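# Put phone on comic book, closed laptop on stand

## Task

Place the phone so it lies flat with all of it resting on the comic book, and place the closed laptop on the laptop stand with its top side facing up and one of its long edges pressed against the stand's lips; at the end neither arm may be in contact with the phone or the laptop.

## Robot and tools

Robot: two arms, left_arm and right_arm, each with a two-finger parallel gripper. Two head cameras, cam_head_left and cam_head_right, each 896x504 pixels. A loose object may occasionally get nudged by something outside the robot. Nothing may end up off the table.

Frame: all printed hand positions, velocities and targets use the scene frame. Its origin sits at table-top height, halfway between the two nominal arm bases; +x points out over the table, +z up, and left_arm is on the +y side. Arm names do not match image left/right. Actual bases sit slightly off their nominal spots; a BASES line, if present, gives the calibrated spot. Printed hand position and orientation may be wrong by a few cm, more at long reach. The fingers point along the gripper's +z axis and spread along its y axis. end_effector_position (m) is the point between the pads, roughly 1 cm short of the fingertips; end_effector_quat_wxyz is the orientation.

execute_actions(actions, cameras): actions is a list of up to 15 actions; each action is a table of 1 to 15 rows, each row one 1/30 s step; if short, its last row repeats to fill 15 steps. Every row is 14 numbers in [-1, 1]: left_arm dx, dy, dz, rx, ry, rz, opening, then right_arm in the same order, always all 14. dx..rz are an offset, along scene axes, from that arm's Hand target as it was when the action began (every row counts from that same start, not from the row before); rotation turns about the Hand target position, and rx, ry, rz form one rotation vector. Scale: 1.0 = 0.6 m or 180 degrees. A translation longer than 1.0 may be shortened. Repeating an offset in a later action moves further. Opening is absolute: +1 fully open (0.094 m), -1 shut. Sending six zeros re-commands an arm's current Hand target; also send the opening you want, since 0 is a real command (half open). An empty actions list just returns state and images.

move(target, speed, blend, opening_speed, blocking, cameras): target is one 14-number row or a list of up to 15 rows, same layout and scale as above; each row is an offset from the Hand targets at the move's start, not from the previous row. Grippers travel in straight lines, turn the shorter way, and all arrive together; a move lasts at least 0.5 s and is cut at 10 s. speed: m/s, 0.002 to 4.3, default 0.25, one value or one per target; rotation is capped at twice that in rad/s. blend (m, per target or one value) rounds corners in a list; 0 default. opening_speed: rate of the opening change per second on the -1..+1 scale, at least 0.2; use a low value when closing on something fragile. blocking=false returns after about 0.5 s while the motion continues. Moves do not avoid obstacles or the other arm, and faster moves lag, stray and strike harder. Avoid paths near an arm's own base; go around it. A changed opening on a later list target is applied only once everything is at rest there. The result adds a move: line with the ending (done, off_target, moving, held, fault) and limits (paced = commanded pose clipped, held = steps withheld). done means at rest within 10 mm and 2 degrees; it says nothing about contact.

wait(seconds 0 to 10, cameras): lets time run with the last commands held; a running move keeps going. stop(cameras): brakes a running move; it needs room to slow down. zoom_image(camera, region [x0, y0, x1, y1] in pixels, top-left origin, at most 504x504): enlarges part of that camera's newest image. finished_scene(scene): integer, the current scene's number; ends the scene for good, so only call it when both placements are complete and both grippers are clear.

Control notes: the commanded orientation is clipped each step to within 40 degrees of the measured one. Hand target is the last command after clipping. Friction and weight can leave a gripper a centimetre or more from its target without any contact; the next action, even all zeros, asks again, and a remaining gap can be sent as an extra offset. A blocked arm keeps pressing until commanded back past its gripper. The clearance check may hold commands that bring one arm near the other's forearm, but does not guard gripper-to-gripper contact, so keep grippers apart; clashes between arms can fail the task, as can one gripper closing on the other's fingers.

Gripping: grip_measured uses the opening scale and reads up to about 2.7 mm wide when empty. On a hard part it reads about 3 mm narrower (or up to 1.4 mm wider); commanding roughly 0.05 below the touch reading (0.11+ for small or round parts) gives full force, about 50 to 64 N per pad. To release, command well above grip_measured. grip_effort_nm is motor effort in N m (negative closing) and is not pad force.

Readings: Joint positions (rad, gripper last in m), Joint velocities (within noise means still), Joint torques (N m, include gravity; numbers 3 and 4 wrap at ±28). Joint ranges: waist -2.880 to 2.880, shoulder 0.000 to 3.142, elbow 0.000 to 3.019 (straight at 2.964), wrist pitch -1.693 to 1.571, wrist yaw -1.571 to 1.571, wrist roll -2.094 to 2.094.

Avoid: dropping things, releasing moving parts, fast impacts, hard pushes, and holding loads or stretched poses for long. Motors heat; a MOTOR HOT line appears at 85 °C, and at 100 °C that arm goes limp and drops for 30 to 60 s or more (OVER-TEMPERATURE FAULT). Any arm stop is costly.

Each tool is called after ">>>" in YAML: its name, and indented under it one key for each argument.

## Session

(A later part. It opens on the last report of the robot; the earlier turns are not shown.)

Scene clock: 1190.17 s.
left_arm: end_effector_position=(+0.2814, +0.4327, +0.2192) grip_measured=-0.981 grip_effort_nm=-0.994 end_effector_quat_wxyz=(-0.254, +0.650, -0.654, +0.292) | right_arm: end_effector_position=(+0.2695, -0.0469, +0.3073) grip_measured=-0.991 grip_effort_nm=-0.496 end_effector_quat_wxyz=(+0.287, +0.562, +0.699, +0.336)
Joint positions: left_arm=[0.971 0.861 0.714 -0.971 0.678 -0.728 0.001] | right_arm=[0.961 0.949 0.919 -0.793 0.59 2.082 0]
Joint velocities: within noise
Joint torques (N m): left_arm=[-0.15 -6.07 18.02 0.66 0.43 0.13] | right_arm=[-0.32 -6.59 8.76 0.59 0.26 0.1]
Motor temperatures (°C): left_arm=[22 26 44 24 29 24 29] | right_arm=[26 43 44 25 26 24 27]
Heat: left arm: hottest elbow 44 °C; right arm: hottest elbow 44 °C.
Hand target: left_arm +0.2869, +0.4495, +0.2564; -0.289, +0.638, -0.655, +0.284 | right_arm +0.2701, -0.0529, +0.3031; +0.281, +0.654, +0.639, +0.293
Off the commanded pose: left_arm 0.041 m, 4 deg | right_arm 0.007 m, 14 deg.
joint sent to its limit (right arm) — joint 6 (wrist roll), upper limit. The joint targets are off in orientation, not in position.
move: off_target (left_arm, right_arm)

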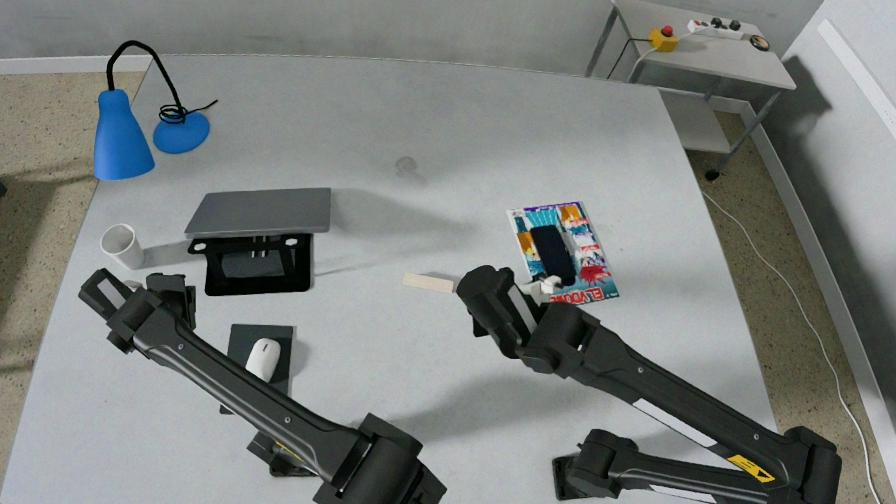

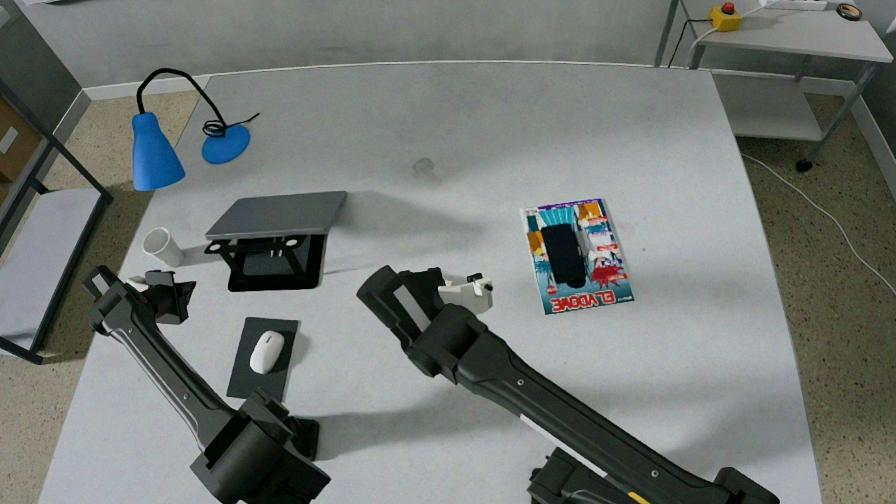

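>>> move:
  target:
    - [0.06,-0.19,0.0,0,-0.1,0,-1,0,0,0,0,0,0,-1]
    - [0.09,-0.19,-0.14,0,-0.1,0,-1,0,0,0,0,0,0,-1]
  speed: 0.15

>>> zoom_image:
  camera: "cam_head_left"
  region: [100, 150, 350, 310]

>>> zoom_image:
  camera: "cam_head_right"
  region: [120, 150, 370, 310]

Scene clock: 1196.73 s.
left_arm: end_effector_position=(+0.3387, +0.3392, +0.1761) grip_measured=-0.981 grip_effort_nm=-0.994 end_effector_quat_wxyz=(-0.390, +0.588, -0.601, +0.376) | right_arm: end_effector_position=(+0.2696, -0.0472, +0.3072) grip_measured=-0.991 grip_effort_nm=-0.496 end_effector_quat_wxyz=(+0.287, +0.562, +0.699, +0.336)
Joint positions: left_arm=[0.535 0.616 0.288 -0.162 0.501 -1.29 0.001] | right_arm=[0.96 0.949 0.919 -0.794 0.589 2.082 0]
Joint velocities: within noise
Joint torques (N m): left_arm=[-2.2 -0.85 10.67 2.47 0.02 -0.01] | right_arm=[-0.32 -7.12 8.75 0.7 0.25 0.1]
Motor temperatures (°C): left_arm=[22 26 44 24 29 24 29] | right_arm=[26 42 44 25 26 24 27]
Heat: left arm: hottest elbow 44 °C; right arm: hottest elbow 44 °C.
Hand target: left_arm +0.3410, +0.3355, +0.1725; -0.388, +0.585, -0.602, +0.380 | right_arm +0.2700, -0.0529, +0.3031; +0.281, +0.654, +0.639, +0.293
Off the commanded pose: left_arm 0.006 m, 1 deg | right_arm 0.007 m, 14 deg.
joint sent to its limit (right arm) — joint 6 (wrist roll), upper limit. The joint targets are off in orientation, not in position.
move: off_target (right_arm)

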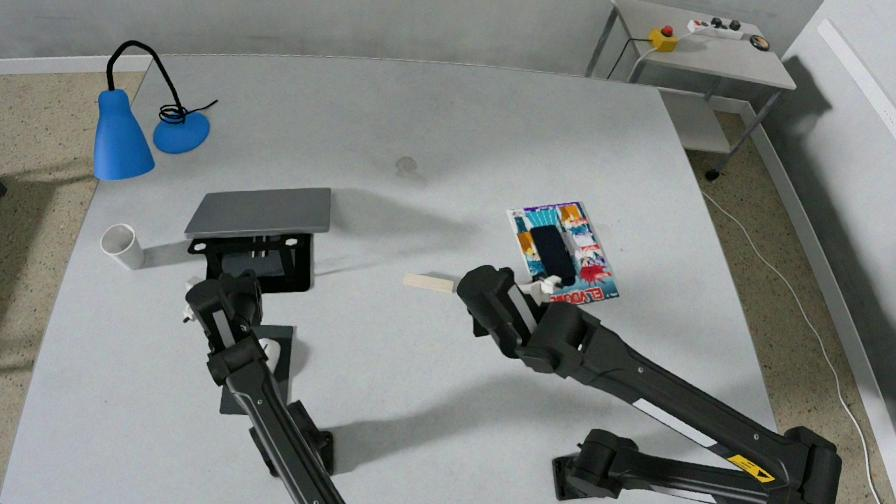

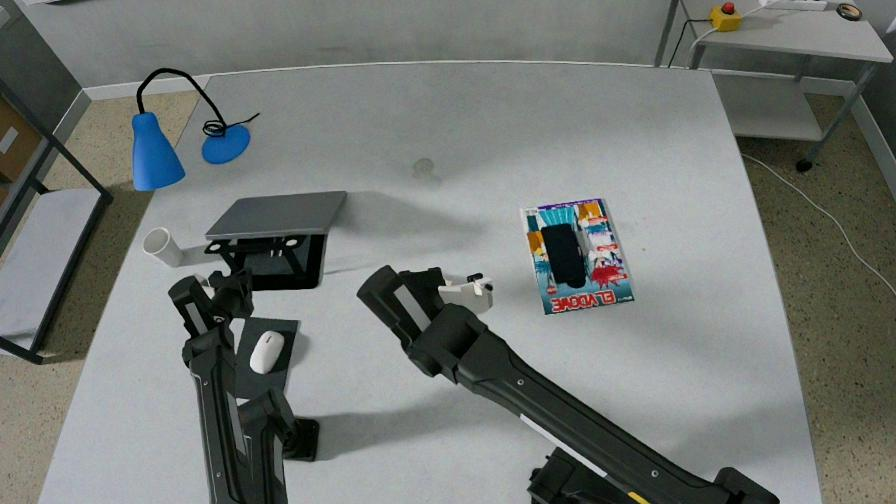

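Scaled by 2.016.

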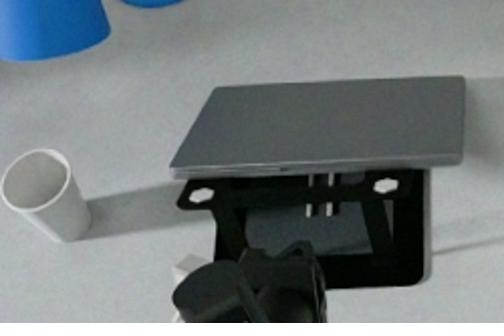

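Scaled by 2.016.

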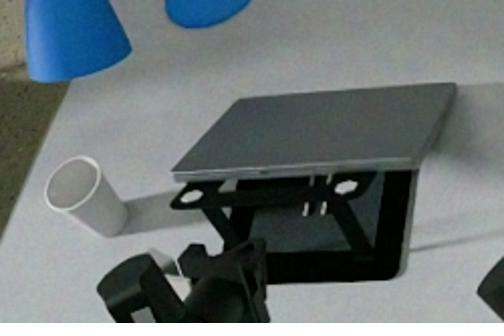

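>>> move:
  target: [0.1,-0.015,-0.005,0,0.05,0,-1,0,0,0,0,0,0,-1]
  speed: 0.08

>>> zoom_image:
  camera: "cam_head_left"
  region: [180, 170, 340, 270]

>>> zoom_image:
  camera: "cam_head_right"
  region: [190, 170, 350, 270]

Scene clock: 1208.57 s.
left_arm: end_effector_position=(+0.3762, +0.3227, +0.1361) grip_measured=-0.981 grip_effort_nm=-0.989 end_effector_quat_wxyz=(-0.320, +0.627, -0.634, +0.320) | right_arm: end_effector_position=(+0.2697, -0.0472, +0.3071) grip_measured=-0.991 grip_effort_nm=-0.496 end_effector_quat_wxyz=(+0.286, +0.562, +0.700, +0.336)
Joint positions: left_arm=[0.346 0.86 0.374 -0.181 0.305 -1.334 0.001] | right_arm=[0.959 0.949 0.919 -0.794 0.588 2.082 0]
Joint velocities: within noise
Joint torques (N m): left_arm=[-2.67 -2.9 17.33 1.43 -0.06 -0.03] | right_arm=[-0.32 -7.18 8.79 0.66 0.26 0.1]
Motor temperatures (°C): left_arm=[22 26 43 24 29 24 30] | right_arm=[26 40 45 25 26 24 27]
Heat: left arm: hottest elbow 43 °C; right arm: hottest elbow 45 °C.
Hand target: left_arm +0.4010, +0.3265, +0.1694; -0.340, +0.613, -0.630, +0.333 | right_arm +0.2700, -0.0529, +0.3031; +0.281, +0.654, +0.639, +0.293
Off the commanded pose: left_arm 0.042 m, 3 deg | right_arm 0.007 m, 14 deg.
joint sent to its limit (right arm) — joint 6 (wrist roll), upper limit. The joint targets are off in orientation, not in position.
move: off_target (left_arm, right_arm)

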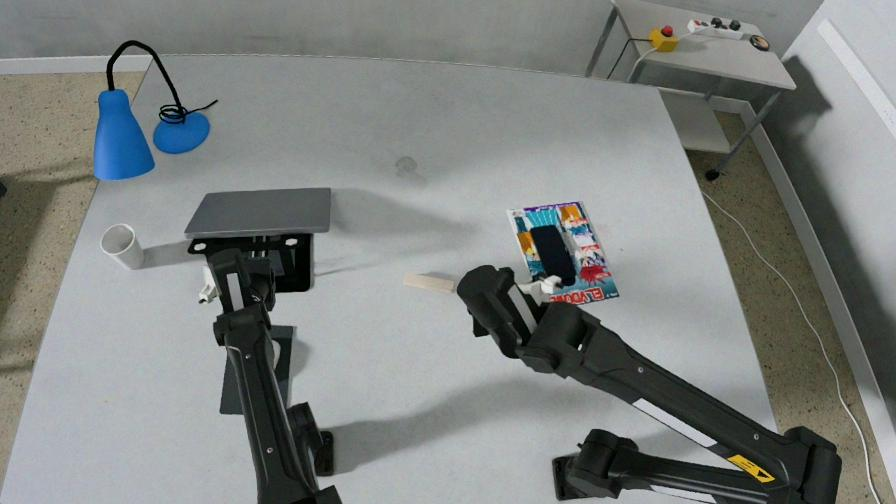

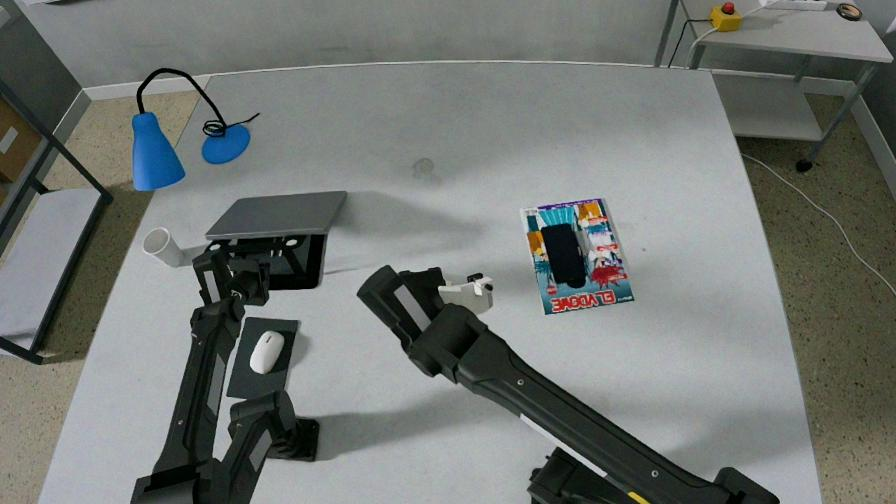

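Scaled by 3.150.

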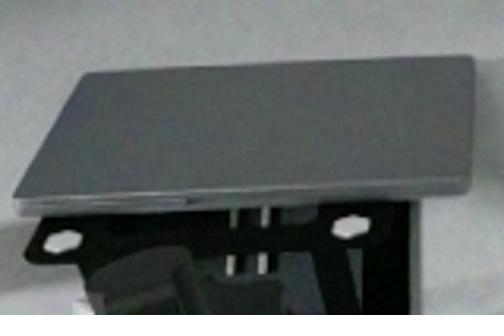

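Scaled by 3.150.

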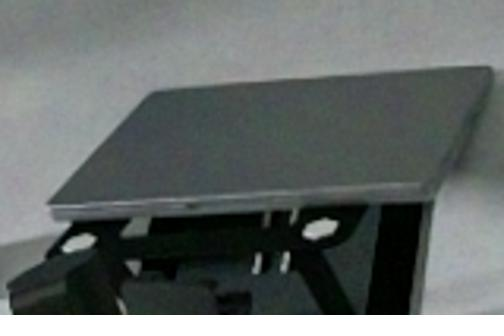

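>>> move:
  target: [-0.02,0,0.05,0,0,0,-1,0,0,0,0,0,0,-1]
  speed: 0.08

>>> zoom_image:
  camera: "cam_head_left"
  region: [180, 170, 340, 270]

>>> zoom_image:
  camera: "cam_head_right"
  region: [190, 170, 350, 270]

Scene clock: 1213.10 s.
left_arm: end_effector_position=(+0.3703, +0.3192, +0.1584) grip_measured=-0.981 grip_effort_nm=-0.994 end_effector_quat_wxyz=(-0.311, +0.630, -0.636, +0.320) | right_arm: end_effector_position=(+0.2697, -0.0472, +0.3071) grip_measured=-0.991 grip_effort_nm=-0.496 end_effector_quat_wxyz=(+0.286, +0.562, +0.700, +0.336)
Joint positions: left_arm=[0.346 0.793 0.42 -0.313 0.312 -1.334 0.001] | right_arm=[0.959 0.949 0.919 -0.794 0.588 2.082 0]
Joint velocities: within noise
Joint torques (N m): left_arm=[-0.97 -4.78 17.89 1.29 0.24 0.12] | right_arm=[-0.38 -7.24 8.77 0.66 0.26 0.11]
Motor temperatures (°C): left_arm=[22 26 43 24 29 24 30] | right_arm=[26 39 45 25 26 24 27]
Heat: left arm: hottest elbow 43 °C; right arm: hottest elbow 45 °C.
Hand target: left_arm +0.3890, +0.3265, +0.1994; -0.340, +0.614, -0.630, +0.333 | right_arm +0.2700, -0.0529, +0.3031; +0.281, +0.654, +0.639, +0.293
Off the commanded pose: left_arm 0.046 m, 4 deg | right_arm 0.007 m, 14 deg.
joint sent to its limit (right arm) — joint 6 (wrist roll), upper limit. The joint targets are off in orientation, not in position.
move: off_target (left_arm, right_arm)

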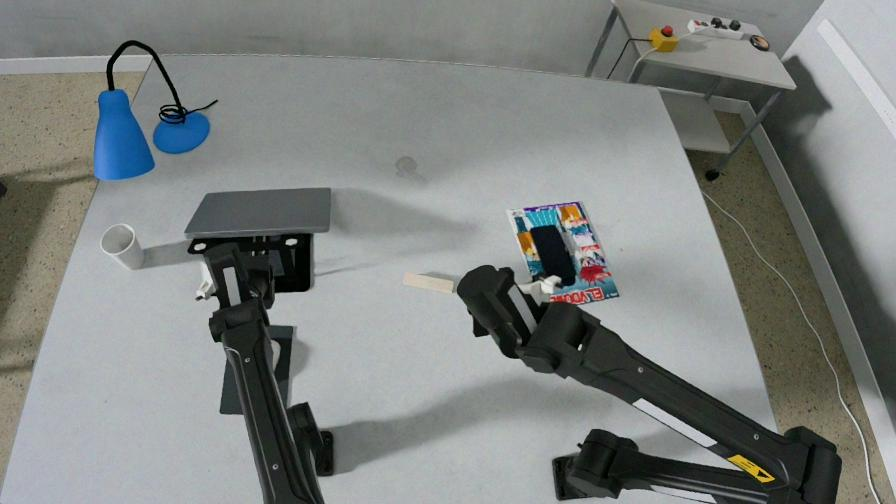

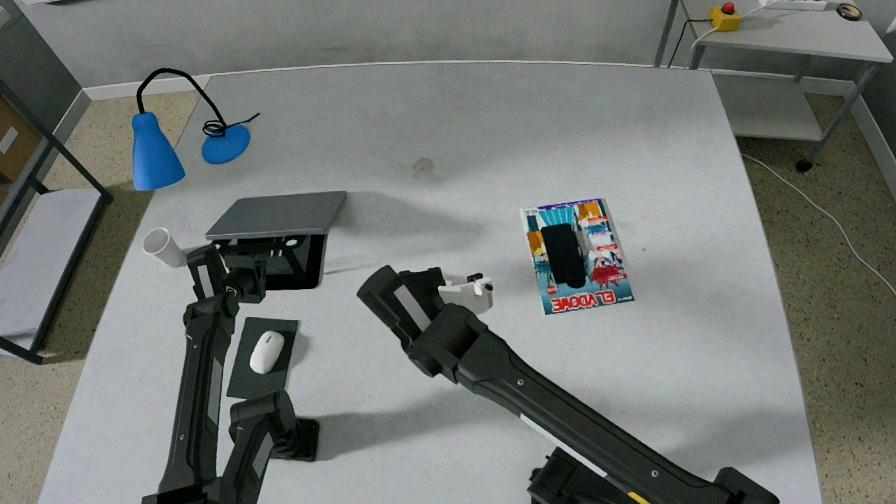

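Scaled by 3.150.

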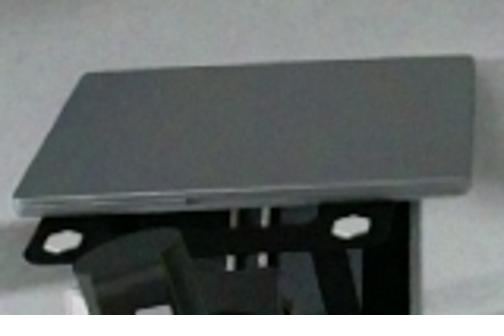

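Scaled by 3.150.

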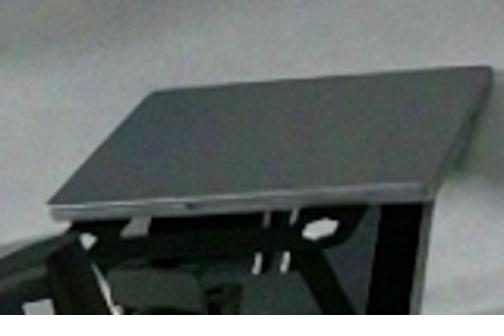

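>>> move:
  target: [0.06,0.01,-0.0,0,0,0,-1,0,0,0,0,0,0,-1]
  speed: 0.06

>>> zoom_image:
  camera: "cam_head_left"
  region: [180, 170, 340, 270]

>>> zoom_image:
  camera: "cam_head_right"
  region: [190, 170, 350, 270]

Scene clock: 1216.80 s.
left_arm: end_effector_position=(+0.3957, +0.3278, +0.1599) grip_measured=-0.981 grip_effort_nm=-0.994 end_effector_quat_wxyz=(-0.308, +0.633, -0.637, +0.315) | right_arm: end_effector_position=(+0.2697, -0.0472, +0.3071) grip_measured=-0.991 grip_effort_nm=-0.501 end_effector_quat_wxyz=(+0.286, +0.562, +0.700, +0.336)
Joint positions: left_arm=[0.336 0.901 0.477 -0.27 0.297 -1.34 0.001] | right_arm=[0.959 0.949 0.919 -0.794 0.588 2.082 0]
Joint velocities: within noise
Joint torques (N m): left_arm=[-3.37 -4.37 17.91 2.32 -0.08 0.02] | right_arm=[-0.32 -7.18 8.77 0.66 0.26 0.11]
Motor temperatures (°C): left_arm=[22 26 44 24 29 24 30] | right_arm=[26 39 45 25 25 24 27]
Heat: left arm: hottest elbow 44 °C; right arm: hottest elbow 45 °C.
Hand target: left_arm +0.4249, +0.3325, +0.1994; -0.340, +0.613, -0.630, +0.333 | right_arm +0.2700, -0.0529, +0.3031; +0.281, +0.654, +0.639, +0.293
Off the commanded pose: left_arm 0.049 m, 5 deg | right_arm 0.007 m, 14 deg.
joint sent to its limit (right arm) — joint 6 (wrist roll), upper limit. The joint targets are off in orientation, not in position.
move: off_target (left_arm, right_arm)

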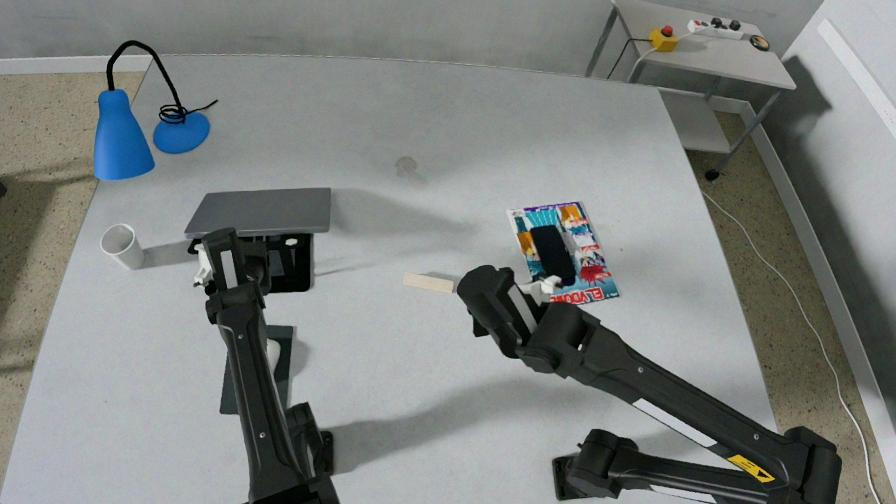

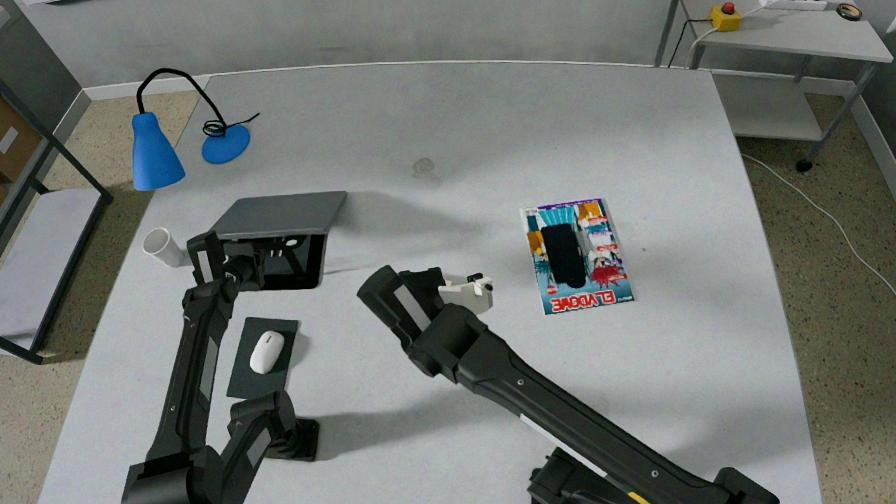

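Scaled by 3.150.

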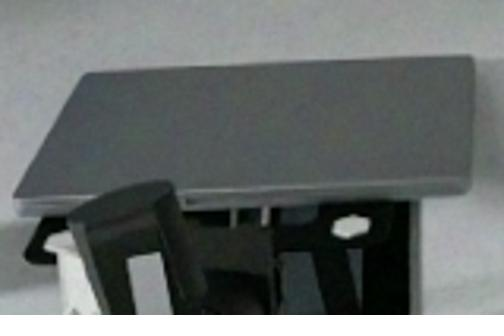

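Scaled by 3.150.

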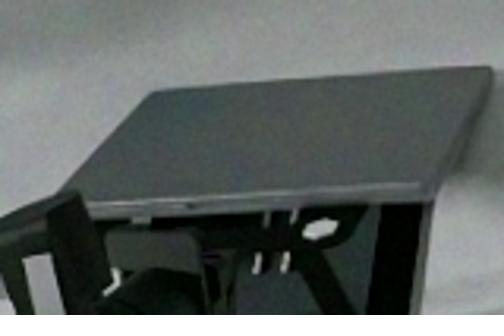

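>>> move:
  target: [0.025,0.0,-0.0,0,0,0,-1,0,0,0,0,0,0,-1]
  speed: 0.04

>>> zoom_image:
  camera: "cam_head_left"
  region: [180, 170, 340, 270]

>>> zoom_image:
  camera: "cam_head_right"
  region: [190, 170, 350, 270]

Scene clock: 1221.60 s.
left_arm: end_effector_position=(+0.4102, +0.3283, +0.1605) grip_measured=-0.981 grip_effort_nm=-0.989 end_effector_quat_wxyz=(-0.309, +0.633, -0.637, +0.315) | right_arm: end_effector_position=(+0.2697, -0.0472, +0.3071) grip_measured=-0.991 grip_effort_nm=-0.496 end_effector_quat_wxyz=(+0.286, +0.562, +0.700, +0.336)
Joint positions: left_arm=[0.317 0.952 0.503 -0.242 0.282 -1.351 0.001] | right_arm=[0.959 0.949 0.919 -0.794 0.588 2.082 0]
Joint velocities: within noise
Joint torques (N m): left_arm=[-3.19 -5.19 17.63 2.41 -0.09 -0.04] | right_arm=[-0.38 -7.24 8.8 0.68 0.27 0.11]
Motor temperatures (°C): left_arm=[22 26 46 24 29 24 30] | right_arm=[26 38 45 25 25 24 27]
Heat: left arm: hottest elbow 46 °C; right arm: hottest elbow 45 °C.
Hand target: left_arm +0.4400, +0.3324, +0.1994; -0.340, +0.614, -0.630, +0.333 | right_arm +0.2700, -0.0529, +0.3031; +0.281, +0.654, +0.639, +0.293
Off the commanded pose: left_arm 0.049 m, 5 deg | right_arm 0.007 m, 14 deg.
joint sent to its limit (right arm) — joint 6 (wrist roll), upper limit. The joint targets are off in orientation, not in position.
move: off_target (left_arm, right_arm)

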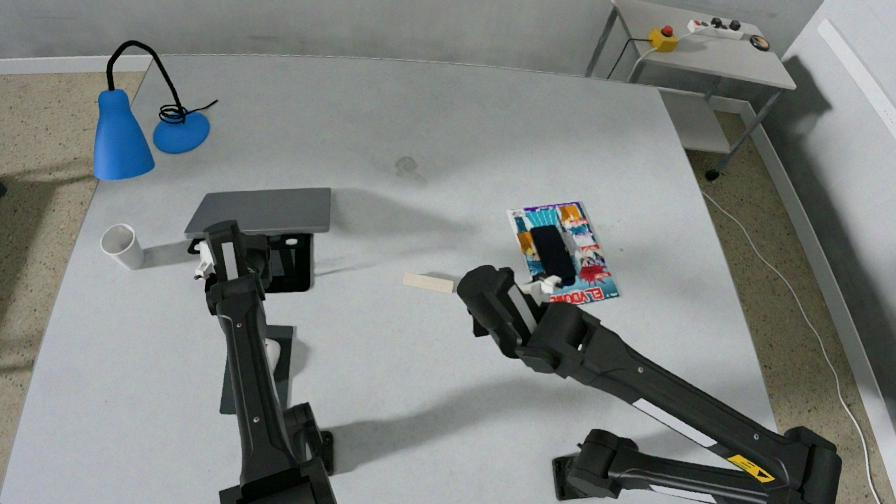

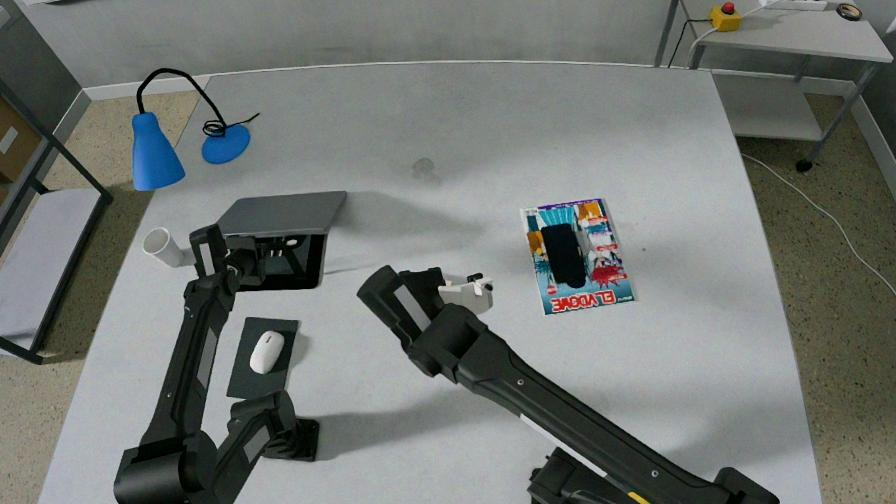

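Scaled by 3.150.

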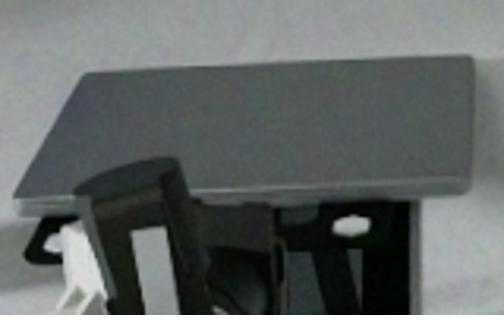

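Scaled by 3.150.

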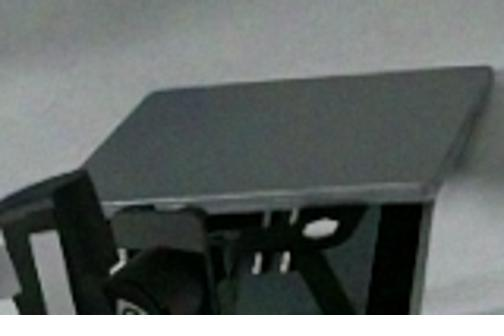

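>>> move:
  target: [0.025,0.0,-0.0,0,0,0,-1,0,0,0,0,0,0,-1]
  speed: 0.04

>>> zoom_image:
  camera: "cam_head_left"
  region: [180, 170, 340, 270]

>>> zoom_image:
  camera: "cam_head_right"
  region: [190, 170, 350, 270]

Scene clock: 1226.60 s.
left_arm: end_effector_position=(+0.4248, +0.3288, +0.1612) grip_measured=-0.981 grip_effort_nm=-0.994 end_effector_quat_wxyz=(-0.309, +0.632, -0.637, +0.314) | right_arm: end_effector_position=(+0.2697, -0.0472, +0.3071) grip_measured=-0.991 grip_effort_nm=-0.491 end_effector_quat_wxyz=(+0.286, +0.562, +0.700, +0.336)
Joint positions: left_arm=[0.301 1.001 0.532 -0.218 0.268 -1.361 0.001] | right_arm=[0.959 0.949 0.919 -0.794 0.588 2.082 0]
Joint velocities: within noise
Joint torques (N m): left_arm=[-3.31 -5.48 17.37 2.3 -0.09 0.05] | right_arm=[-0.32 -7.18 8.79 0.66 0.27 0.1]
Motor temperatures (°C): left_arm=[22 26 46 24 28 24 30] | right_arm=[26 38 45 25 25 24 27]
Heat: left arm: hottest elbow 46 °C; right arm: hottest elbow 45 °C.
Hand target: left_arm +0.4550, +0.3324, +0.1995; -0.340, +0.613, -0.630, +0.333 | right_arm +0.2700, -0.0529, +0.3031; +0.281, +0.654, +0.639, +0.293
Off the commanded pose: left_arm 0.049 m, 5 deg | right_arm 0.007 m, 14 deg.
joint sent to its limit (right arm) — joint 6 (wrist roll), upper limit. The joint targets are off in orientation, not in position.
move: off_target (left_arm, right_arm)

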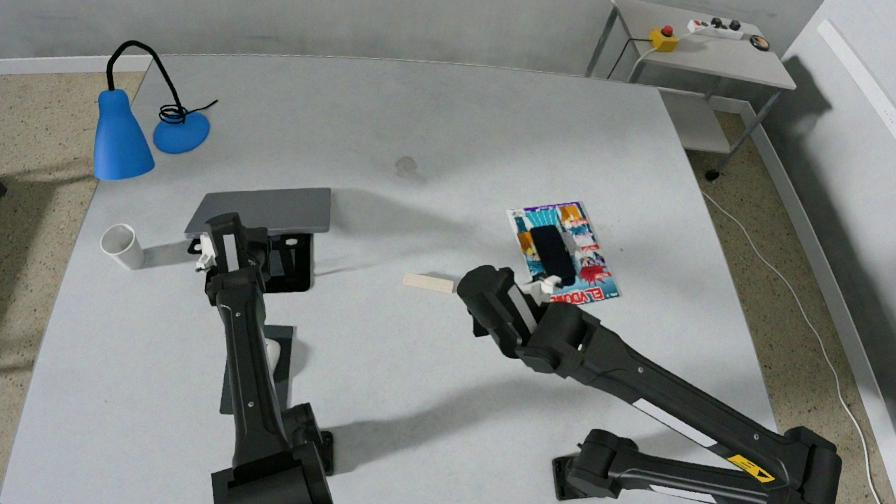

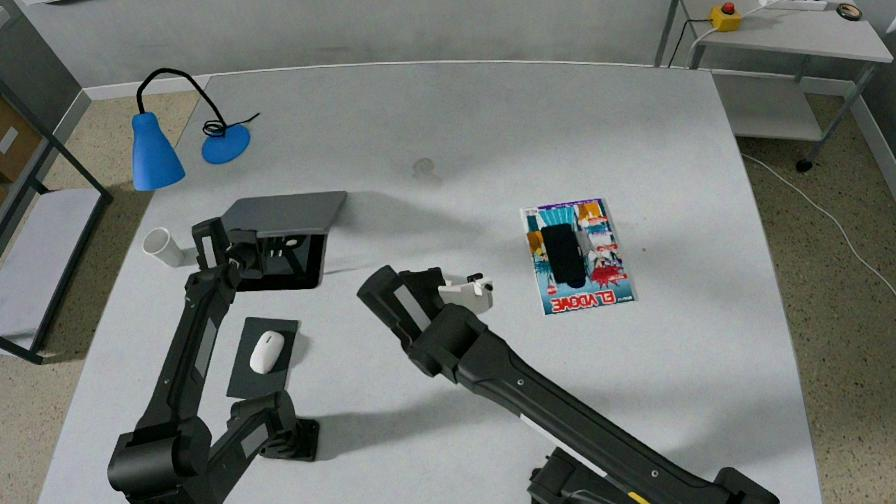

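Scaled by 3.150.

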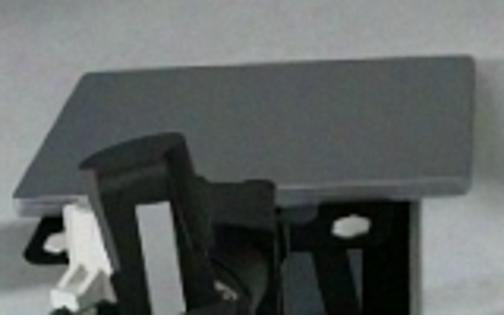

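Scaled by 3.150.

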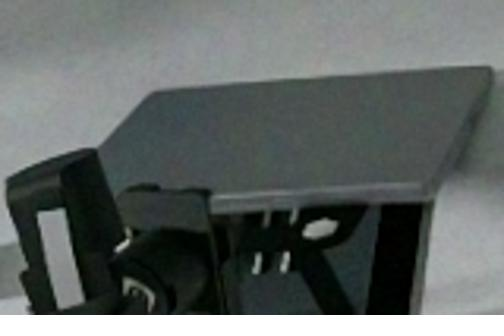

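>>> move:
  target: [0.02,0.0,-0.005,0,0,0,-1,0,0,0,0,0,0,-1]
  speed: 0.03

>>> zoom_image:
  camera: "cam_head_left"
  region: [180, 170, 340, 270]

>>> zoom_image:
  camera: "cam_head_right"
  region: [190, 170, 350, 270]

Scene clock: 1236.60 s.
left_arm: end_effector_position=(+0.4364, +0.3293, +0.1590) grip_measured=-0.981 grip_effort_nm=-0.989 end_effector_quat_wxyz=(-0.310, +0.632, -0.637, +0.314) | right_arm: end_effector_position=(+0.2697, -0.0472, +0.3071) grip_measured=-0.991 grip_effort_nm=-0.501 end_effector_quat_wxyz=(+0.286, +0.562, +0.700, +0.336)
Joint positions: left_arm=[0.288 1.043 0.55 -0.191 0.258 -1.368 0.001] | right_arm=[0.959 0.949 0.919 -0.794 0.588 2.082 0]
Joint velocities: within noise
Joint torques (N m): left_arm=[-2.73 -5.42 17.68 2.28 -0.05 -0.01] | right_arm=[-0.26 -7.24 8.75 0.69 0.26 0.1]
Motor temperatures (°C): left_arm=[22 25 47 24 28 24 30] | right_arm=[26 37 45 25 25 23 27]
Heat: left arm: hottest elbow 47 °C; right arm: hottest elbow 45 °C.
Hand target: left_arm +0.4669, +0.3325, +0.1965; -0.340, +0.614, -0.630, +0.333 | right_arm +0.2700, -0.0529, +0.3031; +0.281, +0.654, +0.639, +0.293
Off the commanded pose: left_arm 0.049 m, 5 deg | right_arm 0.007 m, 14 deg.
joint sent to its limit (right arm) — joint 6 (wrist roll), upper limit. The joint targets are off in orientation, not in position.
move: off_target (left_arm, right_arm)

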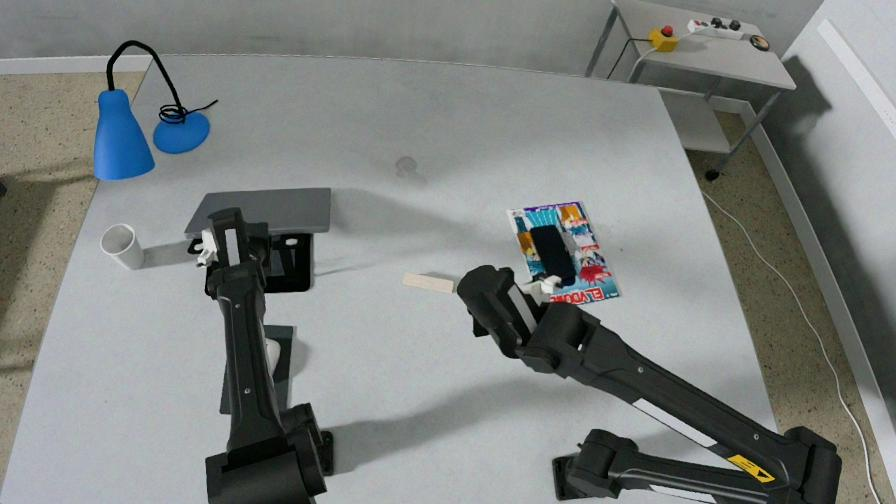

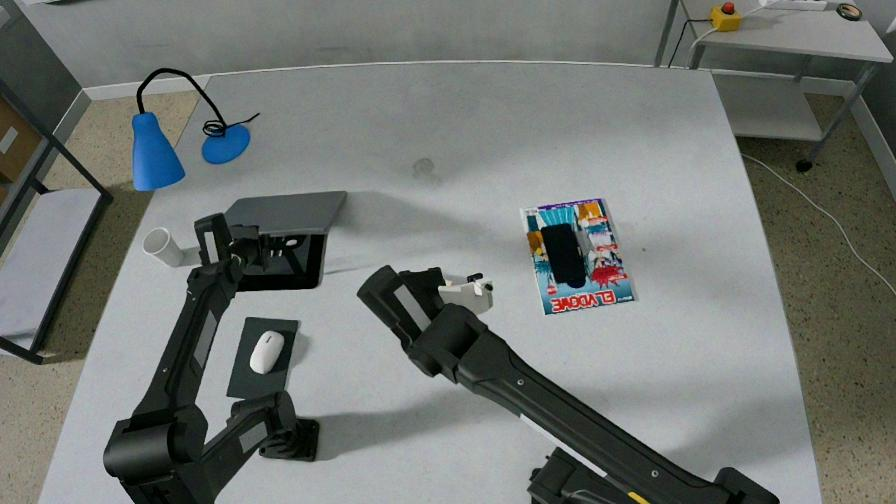

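Scaled by 3.150.

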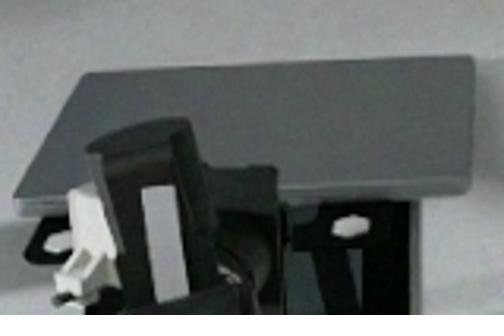

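Scaled by 3.150.

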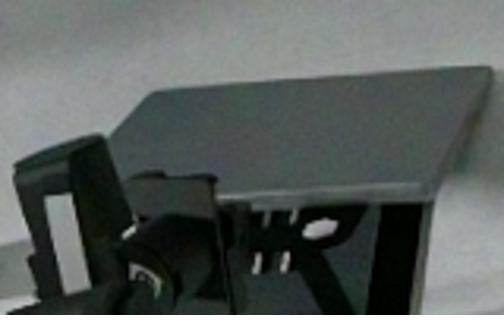

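>>> move:
  target: [0.025,0.0,-0.01,0,0,0,-1,0,0,0,0,0,0,-1]
  speed: 0.03

>>> zoom_image:
  camera: "cam_head_left"
  region: [180, 170, 340, 270]

>>> zoom_image:
  camera: "cam_head_right"
  region: [190, 170, 350, 270]

Scene clock: 1240.33 s.
left_arm: end_effector_position=(+0.4509, +0.3297, +0.1539) grip_measured=-0.981 grip_effort_nm=-0.994 end_effector_quat_wxyz=(-0.310, +0.632, -0.638, +0.313) | right_arm: end_effector_position=(+0.2697, -0.0472, +0.3071) grip_measured=-0.991 grip_effort_nm=-0.491 end_effector_quat_wxyz=(+0.286, +0.562, +0.700, +0.336)
Joint positions: left_arm=[0.274 1.1 0.57 -0.152 0.246 -1.376 0.001] | right_arm=[0.959 0.949 0.919 -0.794 0.588 2.082 0]
Joint velocities: within noise
Joint torques (N m): left_arm=[-1.85 -7 17.05 2.39 -0.07 -0.03] | right_arm=[-0.32 -7.24 8.79 0.68 0.26 0.1]
Motor temperatures (°C): left_arm=[22 25 47 24 28 24 30] | right_arm=[26 37 45 25 25 23 27]
Heat: left arm: hottest elbow 47 °C; right arm: hottest elbow 45 °C.
Hand target: left_arm +0.4819, +0.3324, +0.1903; -0.340, +0.614, -0.630, +0.333 | right_arm +0.2700, -0.0529, +0.3031; +0.281, +0.654, +0.639, +0.293
Off the commanded pose: left_arm 0.048 m, 5 deg | right_arm 0.007 m, 14 deg.
joint sent to its limit (right arm) — joint 6 (wrist roll), upper limit. The joint targets are off in orientation, not in position.
move: off_target (left_arm, right_arm)

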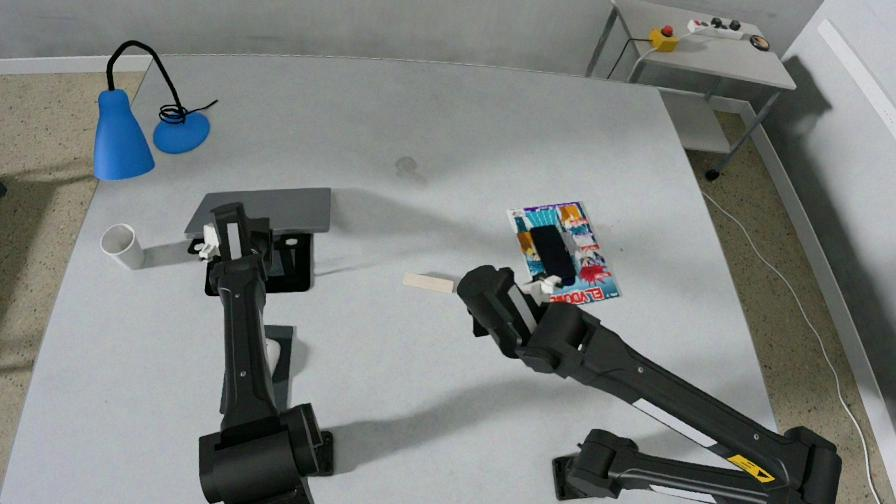

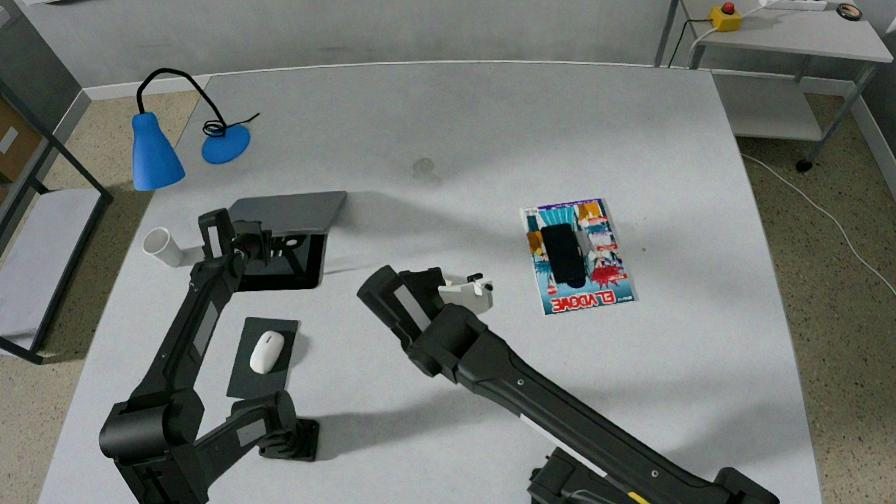

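Scaled by 3.150.

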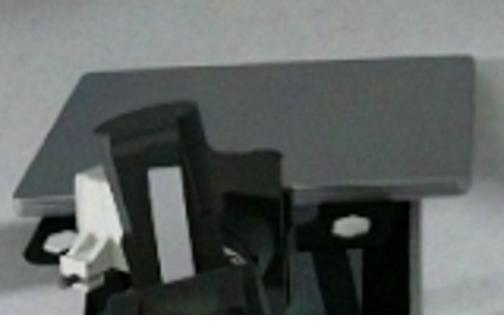

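Scaled by 3.150.

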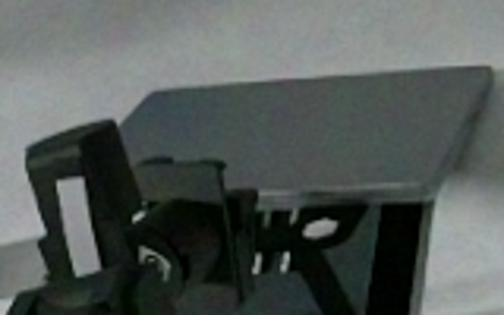

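>>> zoom_image:
  camera: "cam_head_right"
  region: [210, 205, 310, 275]

>>> zoom_image:
  camera: "cam_head_left"
  region: [210, 200, 310, 270]

Scaled by 5.040.

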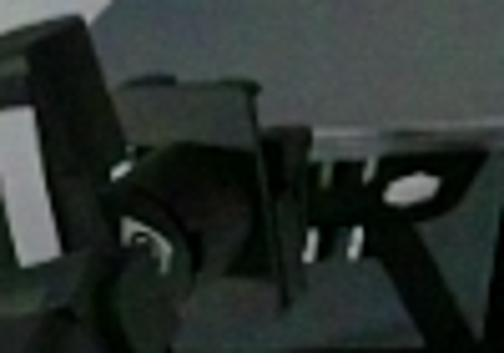

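Scaled by 5.040.

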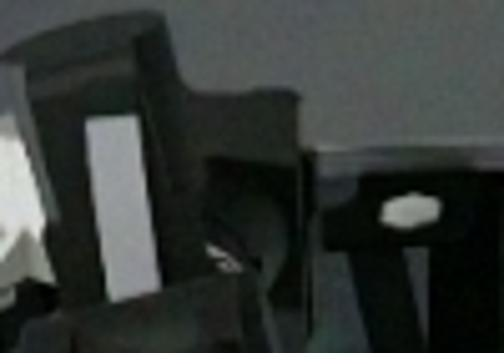

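>>> move:
  target: [0.025,0.0,-0.01,0,0,0,-1,0,0,0,0,0,0,-1]
  speed: 0.03

>>> zoom_image:
  camera: "cam_head_left"
  region: [180, 170, 340, 270]

>>> zoom_image:
  camera: "cam_head_right"
  region: [210, 180, 350, 270]

Scene clock: 1246.93 s.
left_arm: end_effector_position=(+0.4655, +0.3301, +0.1491) grip_measured=-0.981 grip_effort_nm=-0.994 end_effector_quat_wxyz=(-0.311, +0.631, -0.638, +0.313) | right_arm: end_effector_position=(+0.2697, -0.0472, +0.3071) grip_measured=-0.991 grip_effort_nm=-0.496 end_effector_quat_wxyz=(+0.286, +0.562, +0.700, +0.336)
Joint positions: left_arm=[0.261 1.155 0.592 -0.116 0.236 -1.384 0.001] | right_arm=[0.959 0.949 0.919 -0.794 0.588 2.082 0]
Joint velocities: within noise
Joint torques (N m): left_arm=[-2.2 -7.3 17.03 2.29 -0.09 -0.01] | right_arm=[-0.32 -7.18 8.77 0.68 0.26 0.1]
Motor temperatures (°C): left_arm=[22 25 47 24 28 24 30] | right_arm=[26 37 45 25 25 23 27]
Heat: left arm: hottest elbow 47 °C; right arm: hottest elbow 45 °C.
Hand target: left_arm +0.4969, +0.3324, +0.1843; -0.340, +0.614, -0.630, +0.333 | right_arm +0.2700, -0.0529, +0.3031; +0.281, +0.654, +0.639, +0.293
Off the commanded pose: left_arm 0.047 m, 5 deg | right_arm 0.007 m, 14 deg.
joint sent to its limit (right arm) — joint 6 (wrist roll), upper limit. The joint targets are off in orientation, not in position.
move: off_target (left_arm, right_arm)

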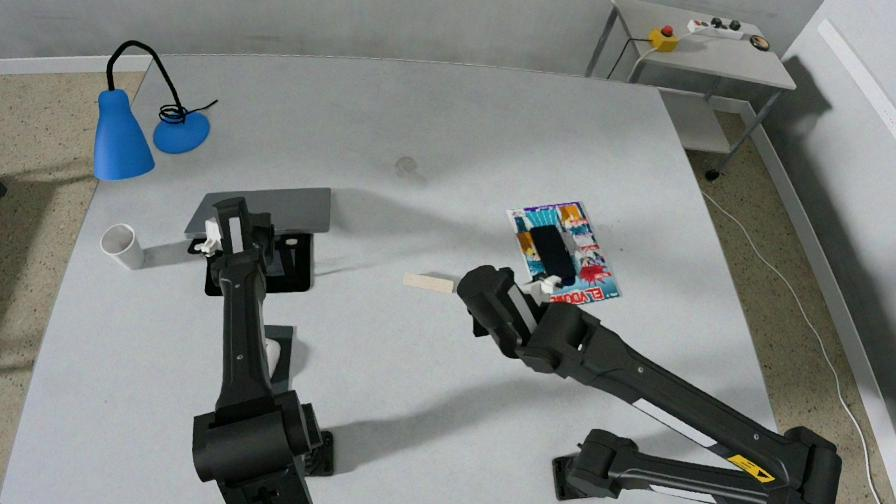

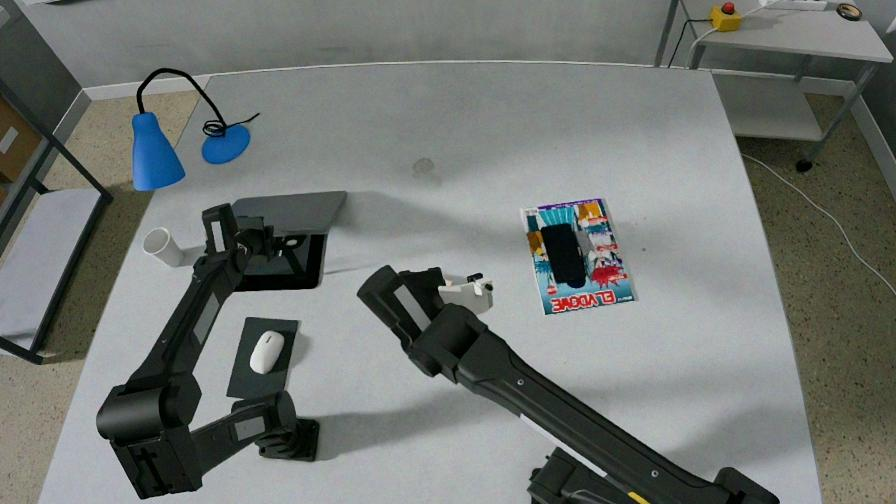

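Scaled by 3.150.

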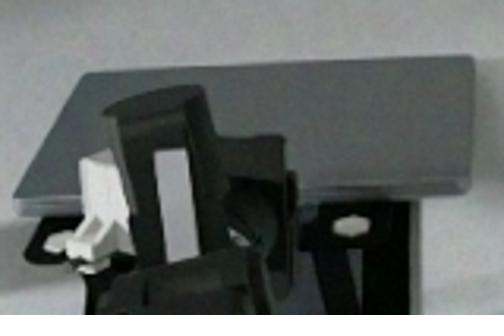

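Scaled by 3.600.

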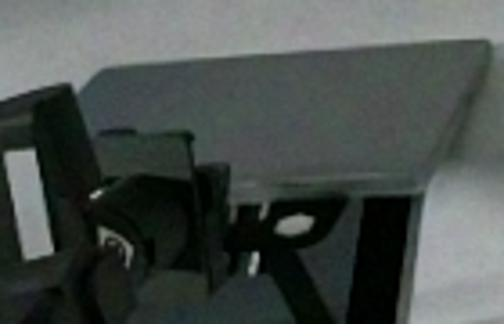

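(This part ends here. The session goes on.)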